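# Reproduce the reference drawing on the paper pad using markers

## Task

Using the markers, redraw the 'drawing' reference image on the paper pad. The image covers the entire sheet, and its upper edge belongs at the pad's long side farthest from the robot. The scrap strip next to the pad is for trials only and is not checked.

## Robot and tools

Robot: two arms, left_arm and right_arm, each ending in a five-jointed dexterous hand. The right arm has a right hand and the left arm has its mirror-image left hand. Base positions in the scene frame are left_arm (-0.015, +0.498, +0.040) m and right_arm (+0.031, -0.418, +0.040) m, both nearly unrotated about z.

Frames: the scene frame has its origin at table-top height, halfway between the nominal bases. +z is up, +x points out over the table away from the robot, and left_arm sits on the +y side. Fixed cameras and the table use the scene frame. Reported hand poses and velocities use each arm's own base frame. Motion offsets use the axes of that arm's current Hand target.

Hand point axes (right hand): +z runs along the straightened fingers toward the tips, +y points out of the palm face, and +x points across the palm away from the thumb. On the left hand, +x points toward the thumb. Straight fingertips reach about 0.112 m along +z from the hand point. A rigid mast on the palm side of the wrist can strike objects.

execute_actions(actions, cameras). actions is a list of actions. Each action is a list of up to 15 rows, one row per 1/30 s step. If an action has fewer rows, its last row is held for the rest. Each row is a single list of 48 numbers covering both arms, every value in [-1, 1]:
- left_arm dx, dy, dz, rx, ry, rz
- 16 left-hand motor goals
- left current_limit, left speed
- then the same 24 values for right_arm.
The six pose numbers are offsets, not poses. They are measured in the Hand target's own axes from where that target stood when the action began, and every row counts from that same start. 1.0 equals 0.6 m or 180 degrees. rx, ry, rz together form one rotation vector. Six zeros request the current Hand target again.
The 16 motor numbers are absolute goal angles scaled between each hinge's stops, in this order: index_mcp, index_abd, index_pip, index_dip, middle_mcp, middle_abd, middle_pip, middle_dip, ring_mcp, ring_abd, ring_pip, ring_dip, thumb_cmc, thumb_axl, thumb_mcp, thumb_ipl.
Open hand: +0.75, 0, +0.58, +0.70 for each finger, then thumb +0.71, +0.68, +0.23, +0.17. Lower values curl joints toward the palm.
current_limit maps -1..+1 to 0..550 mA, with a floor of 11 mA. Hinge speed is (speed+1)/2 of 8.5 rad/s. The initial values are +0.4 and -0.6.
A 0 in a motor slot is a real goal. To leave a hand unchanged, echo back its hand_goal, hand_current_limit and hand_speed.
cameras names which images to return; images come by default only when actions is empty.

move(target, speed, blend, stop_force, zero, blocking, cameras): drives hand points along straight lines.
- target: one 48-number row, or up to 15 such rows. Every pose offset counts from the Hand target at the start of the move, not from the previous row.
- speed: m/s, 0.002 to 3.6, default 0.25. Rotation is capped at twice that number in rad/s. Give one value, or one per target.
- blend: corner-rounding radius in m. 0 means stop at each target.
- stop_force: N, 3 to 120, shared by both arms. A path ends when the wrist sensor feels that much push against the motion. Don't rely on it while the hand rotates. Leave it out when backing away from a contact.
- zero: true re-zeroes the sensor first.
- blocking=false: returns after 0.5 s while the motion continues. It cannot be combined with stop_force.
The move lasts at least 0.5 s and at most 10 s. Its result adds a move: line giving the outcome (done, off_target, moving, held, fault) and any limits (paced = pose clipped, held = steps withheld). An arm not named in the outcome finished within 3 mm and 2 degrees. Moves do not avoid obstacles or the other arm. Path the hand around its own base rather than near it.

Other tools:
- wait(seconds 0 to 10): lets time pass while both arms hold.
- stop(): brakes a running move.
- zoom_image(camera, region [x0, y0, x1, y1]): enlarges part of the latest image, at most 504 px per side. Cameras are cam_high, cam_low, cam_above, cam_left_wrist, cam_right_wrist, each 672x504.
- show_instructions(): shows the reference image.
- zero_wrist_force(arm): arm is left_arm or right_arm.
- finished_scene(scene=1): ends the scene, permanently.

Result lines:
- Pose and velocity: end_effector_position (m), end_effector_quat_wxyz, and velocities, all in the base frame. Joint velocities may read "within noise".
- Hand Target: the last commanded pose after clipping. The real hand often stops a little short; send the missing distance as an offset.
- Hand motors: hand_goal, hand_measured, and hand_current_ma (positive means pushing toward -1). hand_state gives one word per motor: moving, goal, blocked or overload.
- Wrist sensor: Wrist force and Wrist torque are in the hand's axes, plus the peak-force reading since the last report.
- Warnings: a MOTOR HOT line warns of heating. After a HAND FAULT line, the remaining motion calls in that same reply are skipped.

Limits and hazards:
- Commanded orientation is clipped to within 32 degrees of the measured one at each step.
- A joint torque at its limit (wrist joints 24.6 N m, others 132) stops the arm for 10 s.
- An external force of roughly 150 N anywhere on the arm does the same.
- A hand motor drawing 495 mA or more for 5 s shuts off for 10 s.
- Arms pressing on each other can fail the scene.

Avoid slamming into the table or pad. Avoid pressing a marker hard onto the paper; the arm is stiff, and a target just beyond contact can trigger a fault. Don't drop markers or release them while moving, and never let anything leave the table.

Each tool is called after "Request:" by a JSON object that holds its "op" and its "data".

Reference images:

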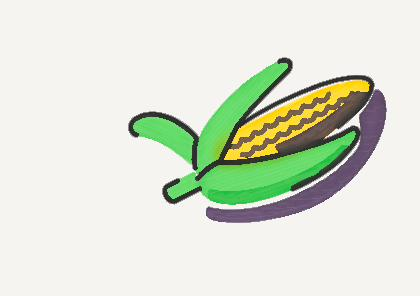

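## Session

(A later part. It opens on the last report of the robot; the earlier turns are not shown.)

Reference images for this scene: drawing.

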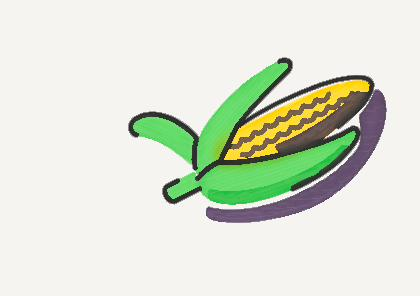

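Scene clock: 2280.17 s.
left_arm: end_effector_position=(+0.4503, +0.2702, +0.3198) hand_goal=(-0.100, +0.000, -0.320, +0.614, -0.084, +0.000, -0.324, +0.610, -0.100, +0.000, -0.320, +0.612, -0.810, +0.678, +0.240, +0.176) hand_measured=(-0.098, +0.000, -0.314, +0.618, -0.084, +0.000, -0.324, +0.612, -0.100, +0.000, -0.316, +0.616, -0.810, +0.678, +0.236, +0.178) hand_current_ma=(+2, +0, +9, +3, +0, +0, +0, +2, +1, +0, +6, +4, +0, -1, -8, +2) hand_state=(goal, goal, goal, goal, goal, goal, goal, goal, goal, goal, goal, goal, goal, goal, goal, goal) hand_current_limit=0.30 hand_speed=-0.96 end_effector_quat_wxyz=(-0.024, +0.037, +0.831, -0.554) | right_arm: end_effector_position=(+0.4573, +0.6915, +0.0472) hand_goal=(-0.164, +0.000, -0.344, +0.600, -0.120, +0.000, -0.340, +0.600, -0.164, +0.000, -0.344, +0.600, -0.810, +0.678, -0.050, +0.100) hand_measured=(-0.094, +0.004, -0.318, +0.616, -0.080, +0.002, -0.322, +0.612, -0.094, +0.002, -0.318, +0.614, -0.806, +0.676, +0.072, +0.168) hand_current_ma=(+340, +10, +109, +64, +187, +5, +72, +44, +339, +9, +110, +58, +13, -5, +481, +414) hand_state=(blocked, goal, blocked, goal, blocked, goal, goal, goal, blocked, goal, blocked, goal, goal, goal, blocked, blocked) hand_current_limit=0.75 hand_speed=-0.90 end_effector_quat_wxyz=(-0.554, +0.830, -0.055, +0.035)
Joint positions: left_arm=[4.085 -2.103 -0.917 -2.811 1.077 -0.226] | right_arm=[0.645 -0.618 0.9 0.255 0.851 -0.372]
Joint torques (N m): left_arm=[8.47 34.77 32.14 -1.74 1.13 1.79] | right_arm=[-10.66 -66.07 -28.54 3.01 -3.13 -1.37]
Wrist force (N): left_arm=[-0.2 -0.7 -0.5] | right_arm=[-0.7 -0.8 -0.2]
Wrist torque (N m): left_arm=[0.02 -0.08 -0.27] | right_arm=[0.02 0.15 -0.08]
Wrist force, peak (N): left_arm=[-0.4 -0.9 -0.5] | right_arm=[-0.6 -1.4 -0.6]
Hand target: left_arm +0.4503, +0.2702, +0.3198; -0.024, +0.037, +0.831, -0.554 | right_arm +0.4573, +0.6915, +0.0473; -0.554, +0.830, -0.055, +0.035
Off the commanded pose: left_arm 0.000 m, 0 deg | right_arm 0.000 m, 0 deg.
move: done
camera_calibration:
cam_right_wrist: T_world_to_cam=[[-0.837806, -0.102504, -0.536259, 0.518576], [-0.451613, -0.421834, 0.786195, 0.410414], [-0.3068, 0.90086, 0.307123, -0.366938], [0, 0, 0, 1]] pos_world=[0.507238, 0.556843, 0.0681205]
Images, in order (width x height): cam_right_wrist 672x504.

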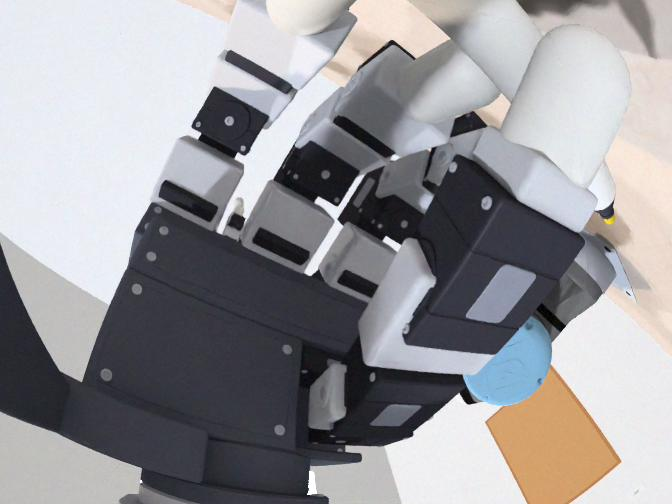

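Request:
{"op": "move", "data": {"target": [0,0,0,0,0,0,-0.1,0,-0.32,0.614,-0.085,0,-0.325,0.61,-0.1,0,-0.32,0.612,-0.81,0.678,0.24,0.175,0.3,-0.96,0.1431,0.1388,-0.28,0.0764,-0.0468,-0.399,-0.165,0,-0.345,0.6,-0.12,0,-0.34,0.6,-0.165,0,-0.345,0.6,-0.81,0.678,-0.05,0.1,0.75,-0.9], "speed": 0.2, "cameras": ["cam_right_wrist","cam_above"]}}

Request:
{"op": "zoom_image", "data": {"camera": "cam_right_wrist", "region": [522, 140, 672, 290]}}

Scene clock: 2301.77 s.
left_arm: end_effector_position=(+0.4503, +0.2702, +0.3198) hand_goal=(-0.100, +0.000, -0.320, +0.614, -0.084, +0.000, -0.324, +0.610, -0.100, +0.000, -0.320, +0.612, -0.810, +0.678, +0.240, +0.176) hand_measured=(-0.098, +0.000, -0.314, +0.618, -0.084, +0.000, -0.324, +0.612, -0.100, +0.000, -0.316, +0.616, -0.810, +0.678, +0.236, +0.178) hand_current_ma=(+2, +0, +9, +3, +0, +0, +0, +2, +1, +0, +6, +4, +0, -1, -8, +2) hand_state=(goal, goal, goal, goal, goal, goal, goal, goal, goal, goal, goal, goal, goal, goal, goal, goal) hand_current_limit=0.30 hand_speed=-0.96 end_effector_quat_wxyz=(-0.024, +0.037, +0.831, -0.554) | right_arm: end_effector_position=(+0.5180, +0.4948, +0.0349) hand_goal=(-0.164, +0.000, -0.344, +0.600, -0.120, +0.000, -0.340, +0.600, -0.164, +0.000, -0.344, +0.600, -0.810, +0.678, -0.050, +0.100) hand_measured=(-0.094, +0.004, -0.318, +0.616, -0.080, +0.002, -0.322, +0.612, -0.094, +0.004, -0.318, +0.614, -0.806, +0.676, +0.072, +0.168) hand_current_ma=(+340, +11, +109, +64, +187, +6, +72, +44, +339, +10, +110, +58, +16, -5, +481, +414) hand_state=(blocked, goal, blocked, goal, blocked, goal, goal, goal, blocked, goal, blocked, goal, goal, goal, blocked, blocked) hand_current_limit=0.75 hand_speed=-0.90 end_effector_quat_wxyz=(-0.519, +0.637, +0.483, +0.301)
Joint positions: left_arm=[4.085 -2.103 -0.917 -2.811 1.077 -0.226] | right_arm=[0.293 -0.732 1.41 0.366 0.329 -2.193]
Joint torques (N m): left_arm=[8.38 34.8 30.92 -1.88 0.97 1.82] | right_arm=[-10.79 -41.23 -21.29 4.27 -3.97 -1.51]
Wrist force (N): left_arm=[-0.3 -0.7 -0.3] | right_arm=[-0.6 -0.6 -0.4]
Wrist torque (N m): left_arm=[0.00 -0.07 -0.27] | right_arm=[-0.12 0.37 0.29]
Wrist force, peak (N): left_arm=[-0.2 -1.0 -0.6] | right_arm=[-1.1 -1.0 -0.4]
Hand target: left_arm +0.4503, +0.2702, +0.3198; -0.024, +0.037, +0.831, -0.554 | right_arm +0.5180, +0.4948, +0.0349; -0.519, +0.637, +0.483, +0.301
Off the commanded pose: left_arm 0.000 m, 0 deg | right_arm 0.000 m, 0 deg.
move: done
camera_calibration:
cam_right_wrist: T_world_to_cam=[[0.248008, -0.232146, -0.940532, 0.0584534], [-0.553891, -0.830501, 0.0589326, 0.645196], [-0.794794, 0.506336, -0.334554, 0.303013], [0, 0, 0, 1]] pos_world=[0.583704, 0.395979, 0.118329]
Images, in order (width x height): cam_above 672x504, cam_right_wrist 672x504.

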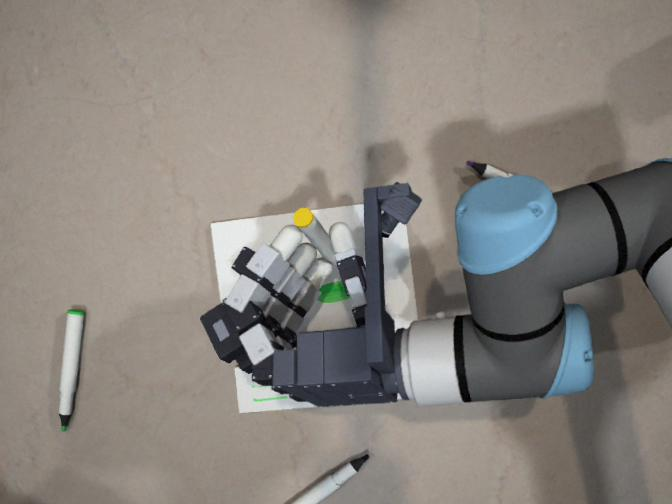

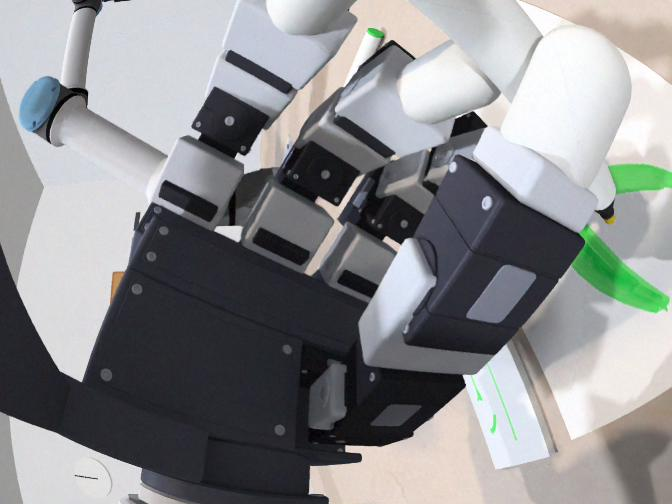

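Scaled by 3.360 from the camera's 672x504 image, which has a finer 960x720 frame.

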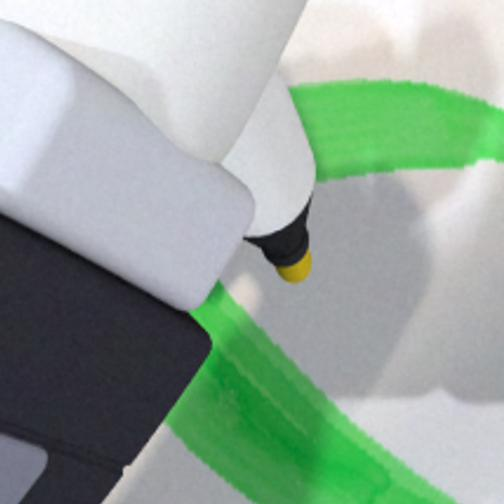

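Request:
{"op": "move", "data": {"target": [0,0,0,0,0,0,-0.1,0,-0.32,0.614,-0.085,0,-0.325,0.61,-0.1,0,-0.32,0.612,-0.81,0.678,0.24,0.175,0.3,-0.96,-0.0266,0.01108,0.0084,0,0,0,-0.165,0,-0.345,0.6,-0.12,0,-0.34,0.6,-0.165,0,-0.345,0.6,-0.81,0.678,-0.05,0.1,0.75,-0.9], "speed": 0.06, "cameras": []}}

Request:
{"op": "move", "data": {"target": [0,0,0,0,0,0,-0.1,0,-0.32,0.614,-0.085,0,-0.325,0.61,-0.1,0,-0.32,0.612,-0.81,0.678,0.24,0.175,0.3,-0.96,-0.00148,0.00062,0.00047,0,0,0,-0.165,0,-0.345,0.6,-0.12,0,-0.34,0.6,-0.165,0,-0.345,0.6,-0.81,0.678,-0.05,0.1,0.75,-0.9], "speed": 0.02, "cameras": []}}

Request:
{"op": "move", "data": {"target": [0,0,0,0,0,0,-0.1,0,-0.32,0.614,-0.085,0,-0.325,0.61,-0.1,0,-0.32,0.612,-0.81,0.678,0.24,0.175,0.3,-0.96,-0.00074,0.00031,0.00023,0,0,0,-0.165,0,-0.345,0.6,-0.12,0,-0.34,0.6,-0.165,0,-0.345,0.6,-0.81,0.678,-0.05,0.1,0.75,-0.9], "speed": 0.02, "cameras": ["cam_right_wrist"]}}

Request:
{"op": "zoom_image", "data": {"camera": "cam_right_wrist", "region": [522, 140, 672, 290]}}

Scene clock: 2310.60 s.
left_arm: end_effector_position=(+0.4503, +0.2702, +0.3198) hand_goal=(-0.100, +0.000, -0.320, +0.614, -0.084, +0.000, -0.324, +0.610, -0.100, +0.000, -0.320, +0.612, -0.810, +0.678, +0.240, +0.176) hand_measured=(-0.098, +0.000, -0.314, +0.618, -0.084, +0.000, -0.324, +0.612, -0.100, +0.000, -0.316, +0.616, -0.810, +0.678, +0.236, +0.178) hand_current_ma=(+2, +0, +9, +3, +0, +0, +0, +2, +1, +0, +6, +4, +0, -1, -8, +2) hand_state=(goal, goal, goal, goal, goal, goal, goal, goal, goal, goal, goal, goal, goal, goal, goal, goal) hand_current_limit=0.30 hand_speed=-0.96 end_effector_quat_wxyz=(-0.024, +0.037, +0.831, -0.554) | right_arm: end_effector_position=(+0.5180, +0.4948, +0.0169) hand_goal=(-0.164, +0.000, -0.344, +0.600, -0.120, +0.000, -0.340, +0.600, -0.164, +0.000, -0.344, +0.600, -0.810, +0.678, -0.050, +0.100) hand_measured=(-0.094, +0.004, -0.318, +0.616, -0.080, +0.002, -0.322, +0.612, -0.094, +0.004, -0.318, +0.614, -0.806, +0.676, +0.072, +0.168) hand_current_ma=(+340, +11, +109, +64, +187, +6, +72, +44, +339, +11, +110, +58, +16, -5, +481, +414) hand_state=(blocked, goal, blocked, goal, blocked, goal, goal, goal, blocked, goal, blocked, goal, goal, goal, blocked, blocked) hand_current_limit=0.75 hand_speed=-0.90 end_effector_quat_wxyz=(-0.519, +0.637, +0.483, +0.301)
Joint positions: left_arm=[4.085 -2.103 -0.917 -2.811 1.077 -0.226] | right_arm=[0.293 -0.705 1.413 0.336 0.329 -2.194]
Joint torques (N m): left_arm=[8.16 34.78 32.71 -1.94 1 1.78] | right_arm=[-6.99 -41.02 -9.46 -1.07 -3.44 1.3]
Wrist force (N): left_arm=[-0.2 -0.8 -0.4] | right_arm=[-0.7 -0.7 0.0]
Wrist torque (N m): left_arm=[0.00 -0.08 -0.26] | right_arm=[-0.16 0.38 0.24]
Wrist force, peak (N): left_arm=[-0.3 -1.0 -0.5] | right_arm=[-0.9 -0.6 -0.5]
Hand target: left_arm +0.4503, +0.2702, +0.3198; -0.024, +0.037, +0.831, -0.554 | right_arm +0.5179, +0.4948, +0.0169; -0.519, +0.637, +0.483, +0.301
Off the commanded pose: left_arm 0.000 m, 0 deg | right_arm 0.000 m, 0 deg.
move: done
No camera images: "cameras" was empty.

Scene clock: 2311.30 s.
left_arm: end_effector_position=(+0.4503, +0.2702, +0.3198) hand_goal=(-0.100, +0.000, -0.320, +0.614, -0.084, +0.000, -0.324, +0.610, -0.100, +0.000, -0.320, +0.612, -0.810, +0.678, +0.240, +0.176) hand_measured=(-0.098, +0.000, -0.314, +0.618, -0.084, +0.000, -0.324, +0.612, -0.100, +0.000, -0.316, +0.616, -0.810, +0.678, +0.236, +0.178) hand_current_ma=(+2, +0, +9, +3, +0, +0, +0, +2, +1, +0, +6, +4, +0, -1, -8, +2) hand_state=(goal, goal, goal, goal, goal, goal, goal, goal, goal, goal, goal, goal, goal, goal, goal, goal) hand_current_limit=0.30 hand_speed=-0.96 end_effector_quat_wxyz=(-0.024, +0.037, +0.831, -0.554) | right_arm: end_effector_position=(+0.5180, +0.4948, +0.0159) hand_goal=(-0.164, +0.000, -0.344, +0.600, -0.120, +0.000, -0.340, +0.600, -0.164, +0.000, -0.344, +0.600, -0.810, +0.678, -0.050, +0.100) hand_measured=(-0.094, +0.002, -0.320, +0.612, -0.080, +0.002, -0.322, +0.608, -0.094, +0.002, -0.318, +0.614, -0.806, +0.676, +0.072, +0.168) hand_current_ma=(+338, +9, +98, +51, +186, +5, +72, +34, +339, +8, +110, +58, +12, -5, +481, +414) hand_state=(blocked, goal, blocked, goal, blocked, goal, goal, goal, blocked, goal, blocked, goal, goal, goal, blocked, blocked) hand_current_limit=0.75 hand_speed=-0.90 end_effector_quat_wxyz=(-0.519, +0.637, +0.483, +0.301)
Joint positions: left_arm=[4.085 -2.103 -0.917 -2.811 1.077 -0.226] | right_arm=[0.293 -0.703 1.413 0.334 0.329 -2.194]
Joint torques (N m): left_arm=[8.7 33.54 31.75 -1.82 1.03 1.7] | right_arm=[2.26 -38.98 -8.17 -0.74 -2.45 1.54]
Wrist force (N): left_arm=[-0.6 -0.7 -0.3] | right_arm=[1.2 -0.7 -0.4]
Wrist torque (N m): left_arm=[0.01 -0.02 -0.30] | right_arm=[-0.14 0.28 0.18]
Wrist force, peak (N): left_arm=[-0.5 -0.8 -0.5] | right_arm=[1.8 -1.1 -0.5]
Hand target: left_arm +0.4503, +0.2702, +0.3198; -0.024, +0.037, +0.831, -0.554 | right_arm +0.5179, +0.4948, +0.0159; -0.519, +0.637, +0.483, +0.301
Off the commanded pose: left_arm 0.000 m, 0 deg | right_arm 0.000 m, 0 deg.
move: done
No camera images: "cameras" was empty.

Scene clock: 2312.00 s.
left_arm: end_effector_position=(+0.4503, +0.2702, +0.3198) hand_goal=(-0.100, +0.000, -0.320, +0.614, -0.084, +0.000, -0.324, +0.610, -0.100, +0.000, -0.320, +0.612, -0.810, +0.678, +0.240, +0.176) hand_measured=(-0.098, +0.000, -0.314, +0.618, -0.084, +0.000, -0.324, +0.612, -0.100, +0.000, -0.316, +0.616, -0.810, +0.678, +0.236, +0.178) hand_current_ma=(+2, +0, +9, +3, +0, +0, +0, +2, +1, +0, +6, +4, +0, -1, -8, +2) hand_state=(goal, goal, goal, goal, goal, goal, goal, goal, goal, goal, goal, goal, goal, goal, goal, goal) hand_current_limit=0.30 hand_speed=-0.96 end_effector_quat_wxyz=(-0.024, +0.037, +0.831, -0.554) | right_arm: end_effector_position=(+0.5180, +0.4948, +0.0154) hand_goal=(-0.164, +0.000, -0.344, +0.600, -0.120, +0.000, -0.340, +0.600, -0.164, +0.000, -0.344, +0.600, -0.810, +0.678, -0.050, +0.100) hand_measured=(-0.096, +0.002, -0.324, +0.610, -0.080, +0.000, -0.322, +0.608, -0.094, +0.002, -0.318, +0.614, -0.808, +0.676, +0.074, +0.168) hand_current_ma=(+330, +4, +86, +42, +182, +1, +69, +28, +339, +4, +110, +58, +8, -5, +481, +414) hand_state=(blocked, goal, blocked, goal, blocked, goal, goal, goal, blocked, goal, blocked, goal, goal, goal, blocked, blocked) hand_current_limit=0.75 hand_speed=-0.90 end_effector_quat_wxyz=(-0.519, +0.637, +0.483, +0.301)
Joint positions: left_arm=[4.085 -2.103 -0.917 -2.811 1.077 -0.226] | right_arm=[0.293 -0.702 1.413 0.333 0.329 -2.194]
Joint torques (N m): left_arm=[8.87 34.64 31.66 -1.92 1.15 1.75] | right_arm=[7.94 -39.77 -7.58 -0.82 -1.41 0.82]
Wrist force (N): left_arm=[-0.4 -0.7 -0.5] | right_arm=[2.3 -1.3 -0.7]
Wrist torque (N m): left_arm=[0.02 -0.05 -0.30] | right_arm=[-0.11 0.23 0.19]
Wrist force, peak (N): left_arm=[-0.3 -0.8 -0.5] | right_arm=[2.4 -1.9 -0.4]
Hand target: left_arm +0.4503, +0.2702, +0.3198; -0.024, +0.037, +0.831, -0.554 | right_arm +0.5179, +0.4948, +0.0154; -0.519, +0.637, +0.483, +0.301
Off the commanded pose: left_arm 0.000 m, 0 deg | right_arm 0.000 m, 0 deg.
move: done
camera_calibration:
cam_right_wrist: T_world_to_cam=[[0.248033, -0.232106, -0.940535, 0.0400826], [-0.553769, -0.830582, 0.0589343, 0.646306], [-0.794871, 0.506221, -0.334545, 0.296579], [0, 0, 0, 1]] pos_world=[0.583704, 0.395979, 0.0988286]
Images, in order (width x height): cam_right_wrist 672x504.

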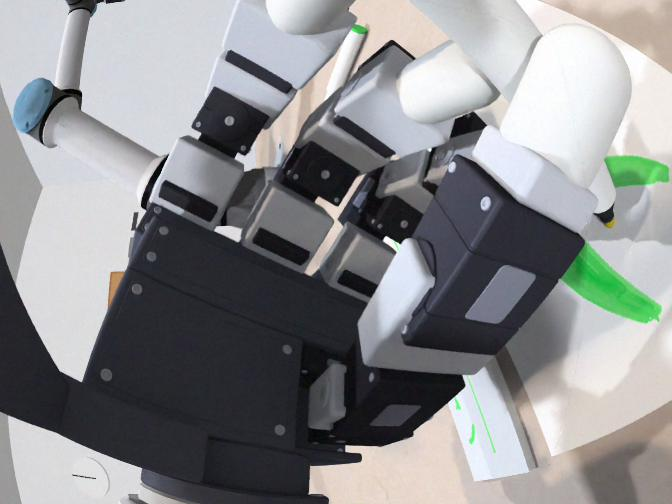

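Scaled by 3.360 from the camera's 672x504 image, which has a finer 960x720 frame.

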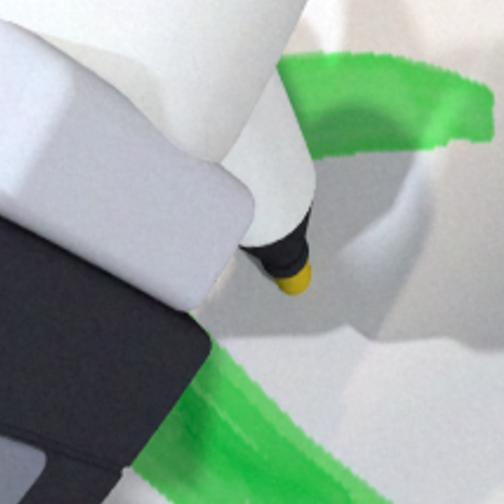

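Request:
{"op": "move", "data": {"target": [[0,0,0,0,0,0,-0.1,0,-0.32,0.614,-0.085,0,-0.325,0.61,-0.1,0,-0.32,0.612,-0.81,0.678,0.24,0.175,0.3,-0.96,0.00059,-0.00025,-0.00019,0,0,0,-0.165,0,-0.345,0.6,-0.12,0,-0.34,0.6,-0.165,0,-0.345,0.6,-0.81,0.678,-0.05,0.1,0.75,-0.9],[0,0,0,0,0,0,-0.1,0,-0.32,0.614,-0.085,0,-0.325,0.61,-0.1,0,-0.32,0.612,-0.81,0.678,0.24,0.175,0.3,-0.96,-0.00223,0.00815,-0.02019,0,0,0,-0.165,0,-0.345,0.6,-0.12,0,-0.34,0.6,-0.165,0,-0.345,0.6,-0.81,0.678,-0.05,0.1,0.75,-0.9]], "speed": [0.02,0.06], "cameras": []}}

Scene clock: 2317.67 s.
left_arm: end_effector_position=(+0.4503, +0.2702, +0.3198) hand_goal=(-0.100, +0.000, -0.320, +0.614, -0.084, +0.000, -0.324, +0.610, -0.100, +0.000, -0.320, +0.612, -0.810, +0.678, +0.240, +0.176) hand_measured=(-0.098, +0.000, -0.314, +0.618, -0.084, +0.000, -0.324, +0.612, -0.100, +0.000, -0.316, +0.616, -0.810, +0.678, +0.236, +0.178) hand_current_ma=(+2, +0, +9, +3, +0, +0, +0, +2, +1, +0, +6, +4, +0, -1, -8, +2) hand_state=(goal, goal, goal, goal, goal, goal, goal, goal, goal, goal, goal, goal, goal, goal, goal, goal) hand_current_limit=0.30 hand_speed=-0.96 end_effector_quat_wxyz=(-0.024, +0.037, +0.831, -0.554) | right_arm: end_effector_position=(+0.5234, +0.4829, +0.0157) hand_goal=(-0.164, +0.000, -0.344, +0.600, -0.120, +0.000, -0.340, +0.600, -0.164, +0.000, -0.344, +0.600, -0.810, +0.678, -0.050, +0.100) hand_measured=(-0.096, +0.002, -0.324, +0.610, -0.080, +0.000, -0.322, +0.608, -0.094, +0.002, -0.318, +0.614, -0.808, +0.676, +0.074, +0.168) hand_current_ma=(+330, +4, +86, +42, +182, +1, +69, +27, +339, +4, +110, +58, +9, -5, +481, +414) hand_state=(blocked, goal, blocked, goal, blocked, goal, goal, goal, blocked, goal, blocked, goal, goal, goal, blocked, blocked) hand_current_limit=0.75 hand_speed=-0.90 end_effector_quat_wxyz=(-0.519, +0.637, +0.483, +0.301)
Joint positions: left_arm=[4.085 -2.103 -0.917 -2.811 1.077 -0.226] | right_arm=[0.269 -0.691 1.407 0.392 0.318 -2.261]
Joint torques (N m): left_arm=[8.14 34.26 32.33 -1.7 0.98 1.6] | right_arm=[-11.52 -41.19 -22.33 4.69 -3.89 -1.52]
Wrist force (N): left_arm=[-0.4 -0.5 -0.3] | right_arm=[0.1 -1.2 -0.1]
Wrist torque (N m): left_arm=[0.02 -0.04 -0.29] | right_arm=[-0.18 0.35 0.25]
Wrist force, peak (N): left_arm=[-0.5 -0.9 -0.6] | right_arm=[2.5 -1.5 -0.4]
Hand target: left_arm +0.4503, +0.2702, +0.3198; -0.024, +0.037, +0.831, -0.554 | right_arm +0.5234, +0.4829, +0.0157; -0.519, +0.637, +0.483, +0.301
Off the commanded pose: left_arm 0.000 m, 0 deg | right_arm 0.000 m, 0 deg.
move: done
No camera images: "cameras" was empty.

Request:
{"op": "move", "data": {"target": [[0,0,0,0,0,0,-0.1,0,-0.32,0.614,-0.085,0,-0.325,0.61,-0.1,0,-0.32,0.612,-0.81,0.678,0.24,0.175,0.3,-0.96,0.00739,-0.00308,-0.00233,0,0,0,-0.165,0,-0.345,0.6,-0.12,0,-0.34,0.6,-0.165,0,-0.345,0.6,-0.81,0.678,-0.05,0.1,0.75,-0.9],[0,0,0,0,0,0,-0.1,0,-0.32,0.614,-0.085,0,-0.325,0.61,-0.1,0,-0.32,0.612,-0.81,0.678,0.24,0.175,0.3,-0.96,0.07693,-0.2582,0.28627,0,0,0,-0.165,0,-0.345,0.6,-0.12,0,-0.34,0.6,-0.165,0,-0.345,0.6,-0.81,0.678,-0.05,0.1,0.75,-0.9]], "speed": [0.05,0.2], "blend": [0.002,0], "cameras": ["cam_above"]}}

Request:
{"op": "zoom_image", "data": {"camera": "cam_above", "region": [300, 220, 400, 295]}}

Scene clock: 2326.40 s.
left_arm: end_effector_position=(+0.4503, +0.2702, +0.3198) hand_goal=(-0.100, +0.000, -0.320, +0.614, -0.084, +0.000, -0.324, +0.610, -0.100, +0.000, -0.320, +0.612, -0.810, +0.678, +0.240, +0.176) hand_measured=(-0.098, +0.000, -0.314, +0.618, -0.084, +0.000, -0.324, +0.612, -0.100, +0.000, -0.316, +0.616, -0.810, +0.678, +0.236, +0.178) hand_current_ma=(+2, +0, +9, +3, +0, +0, +0, +2, +1, +0, +6, +4, +0, -1, -8, +2) hand_state=(goal, goal, goal, goal, goal, goal, goal, goal, goal, goal, goal, goal, goal, goal, goal, goal) hand_current_limit=0.30 hand_speed=-0.96 end_effector_quat_wxyz=(-0.024, +0.037, +0.831, -0.554) | right_arm: end_effector_position=(+0.3756, +0.6596, +0.0662) hand_goal=(-0.164, +0.000, -0.344, +0.600, -0.120, +0.000, -0.340, +0.600, -0.164, +0.000, -0.344, +0.600, -0.810, +0.678, -0.050, +0.100) hand_measured=(-0.096, +0.004, -0.324, +0.610, -0.080, +0.002, -0.322, +0.608, -0.094, +0.004, -0.318, +0.614, -0.806, +0.676, +0.074, +0.168) hand_current_ma=(+330, +12, +86, +42, +181, +7, +69, +28, +339, +11, +110, +58, +14, -5, +481, +414) hand_state=(blocked, goal, blocked, goal, blocked, goal, goal, goal, blocked, goal, blocked, goal, goal, goal, blocked, blocked) hand_current_limit=0.75 hand_speed=-0.90 end_effector_quat_wxyz=(-0.519, +0.637, +0.483, +0.301)
Joint positions: left_arm=[4.085 -2.103 -0.917 -2.811 1.077 -0.226] | right_arm=[0.691 -0.894 1.502 -0.112 0.627 -1.587]
Joint torques (N m): left_arm=[7.72 34.51 31.72 -1.6 1.11 1.65] | right_arm=[9.32 -37.52 -25.09 -2.5 1.86 1.4]
Wrist force (N): left_arm=[-0.3 -0.5 -0.2] | right_arm=[-0.4 -0.6 -0.1]
Wrist torque (N m): left_arm=[0.02 -0.06 -0.28] | right_arm=[-0.14 0.34 0.23]
Wrist force, peak (N): left_arm=[-0.5 -1.0 -0.2] | right_arm=[-0.1 -1.6 0.7]
Hand target: left_arm +0.4503, +0.2702, +0.3198; -0.024, +0.037, +0.831, -0.554 | right_arm +0.3756, +0.6596, +0.0661; -0.519, +0.637, +0.483, +0.301
Off the commanded pose: left_arm 0.000 m, 0 deg | right_arm 0.000 m, 0 deg.
move: done
Images, in order (width x height): cam_above 672x504.

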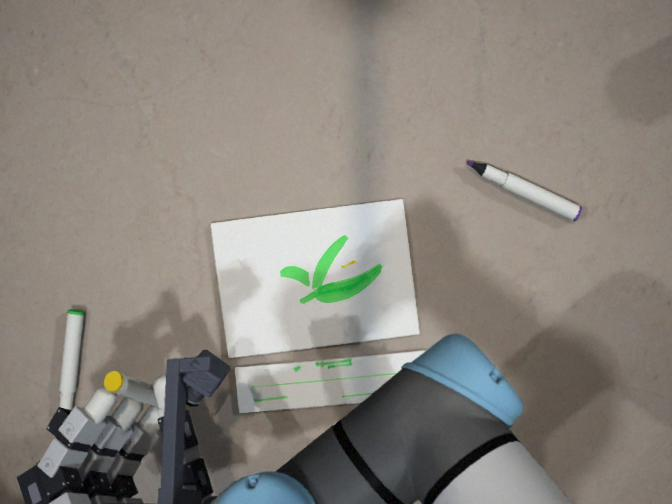

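Scaled by 5.040.

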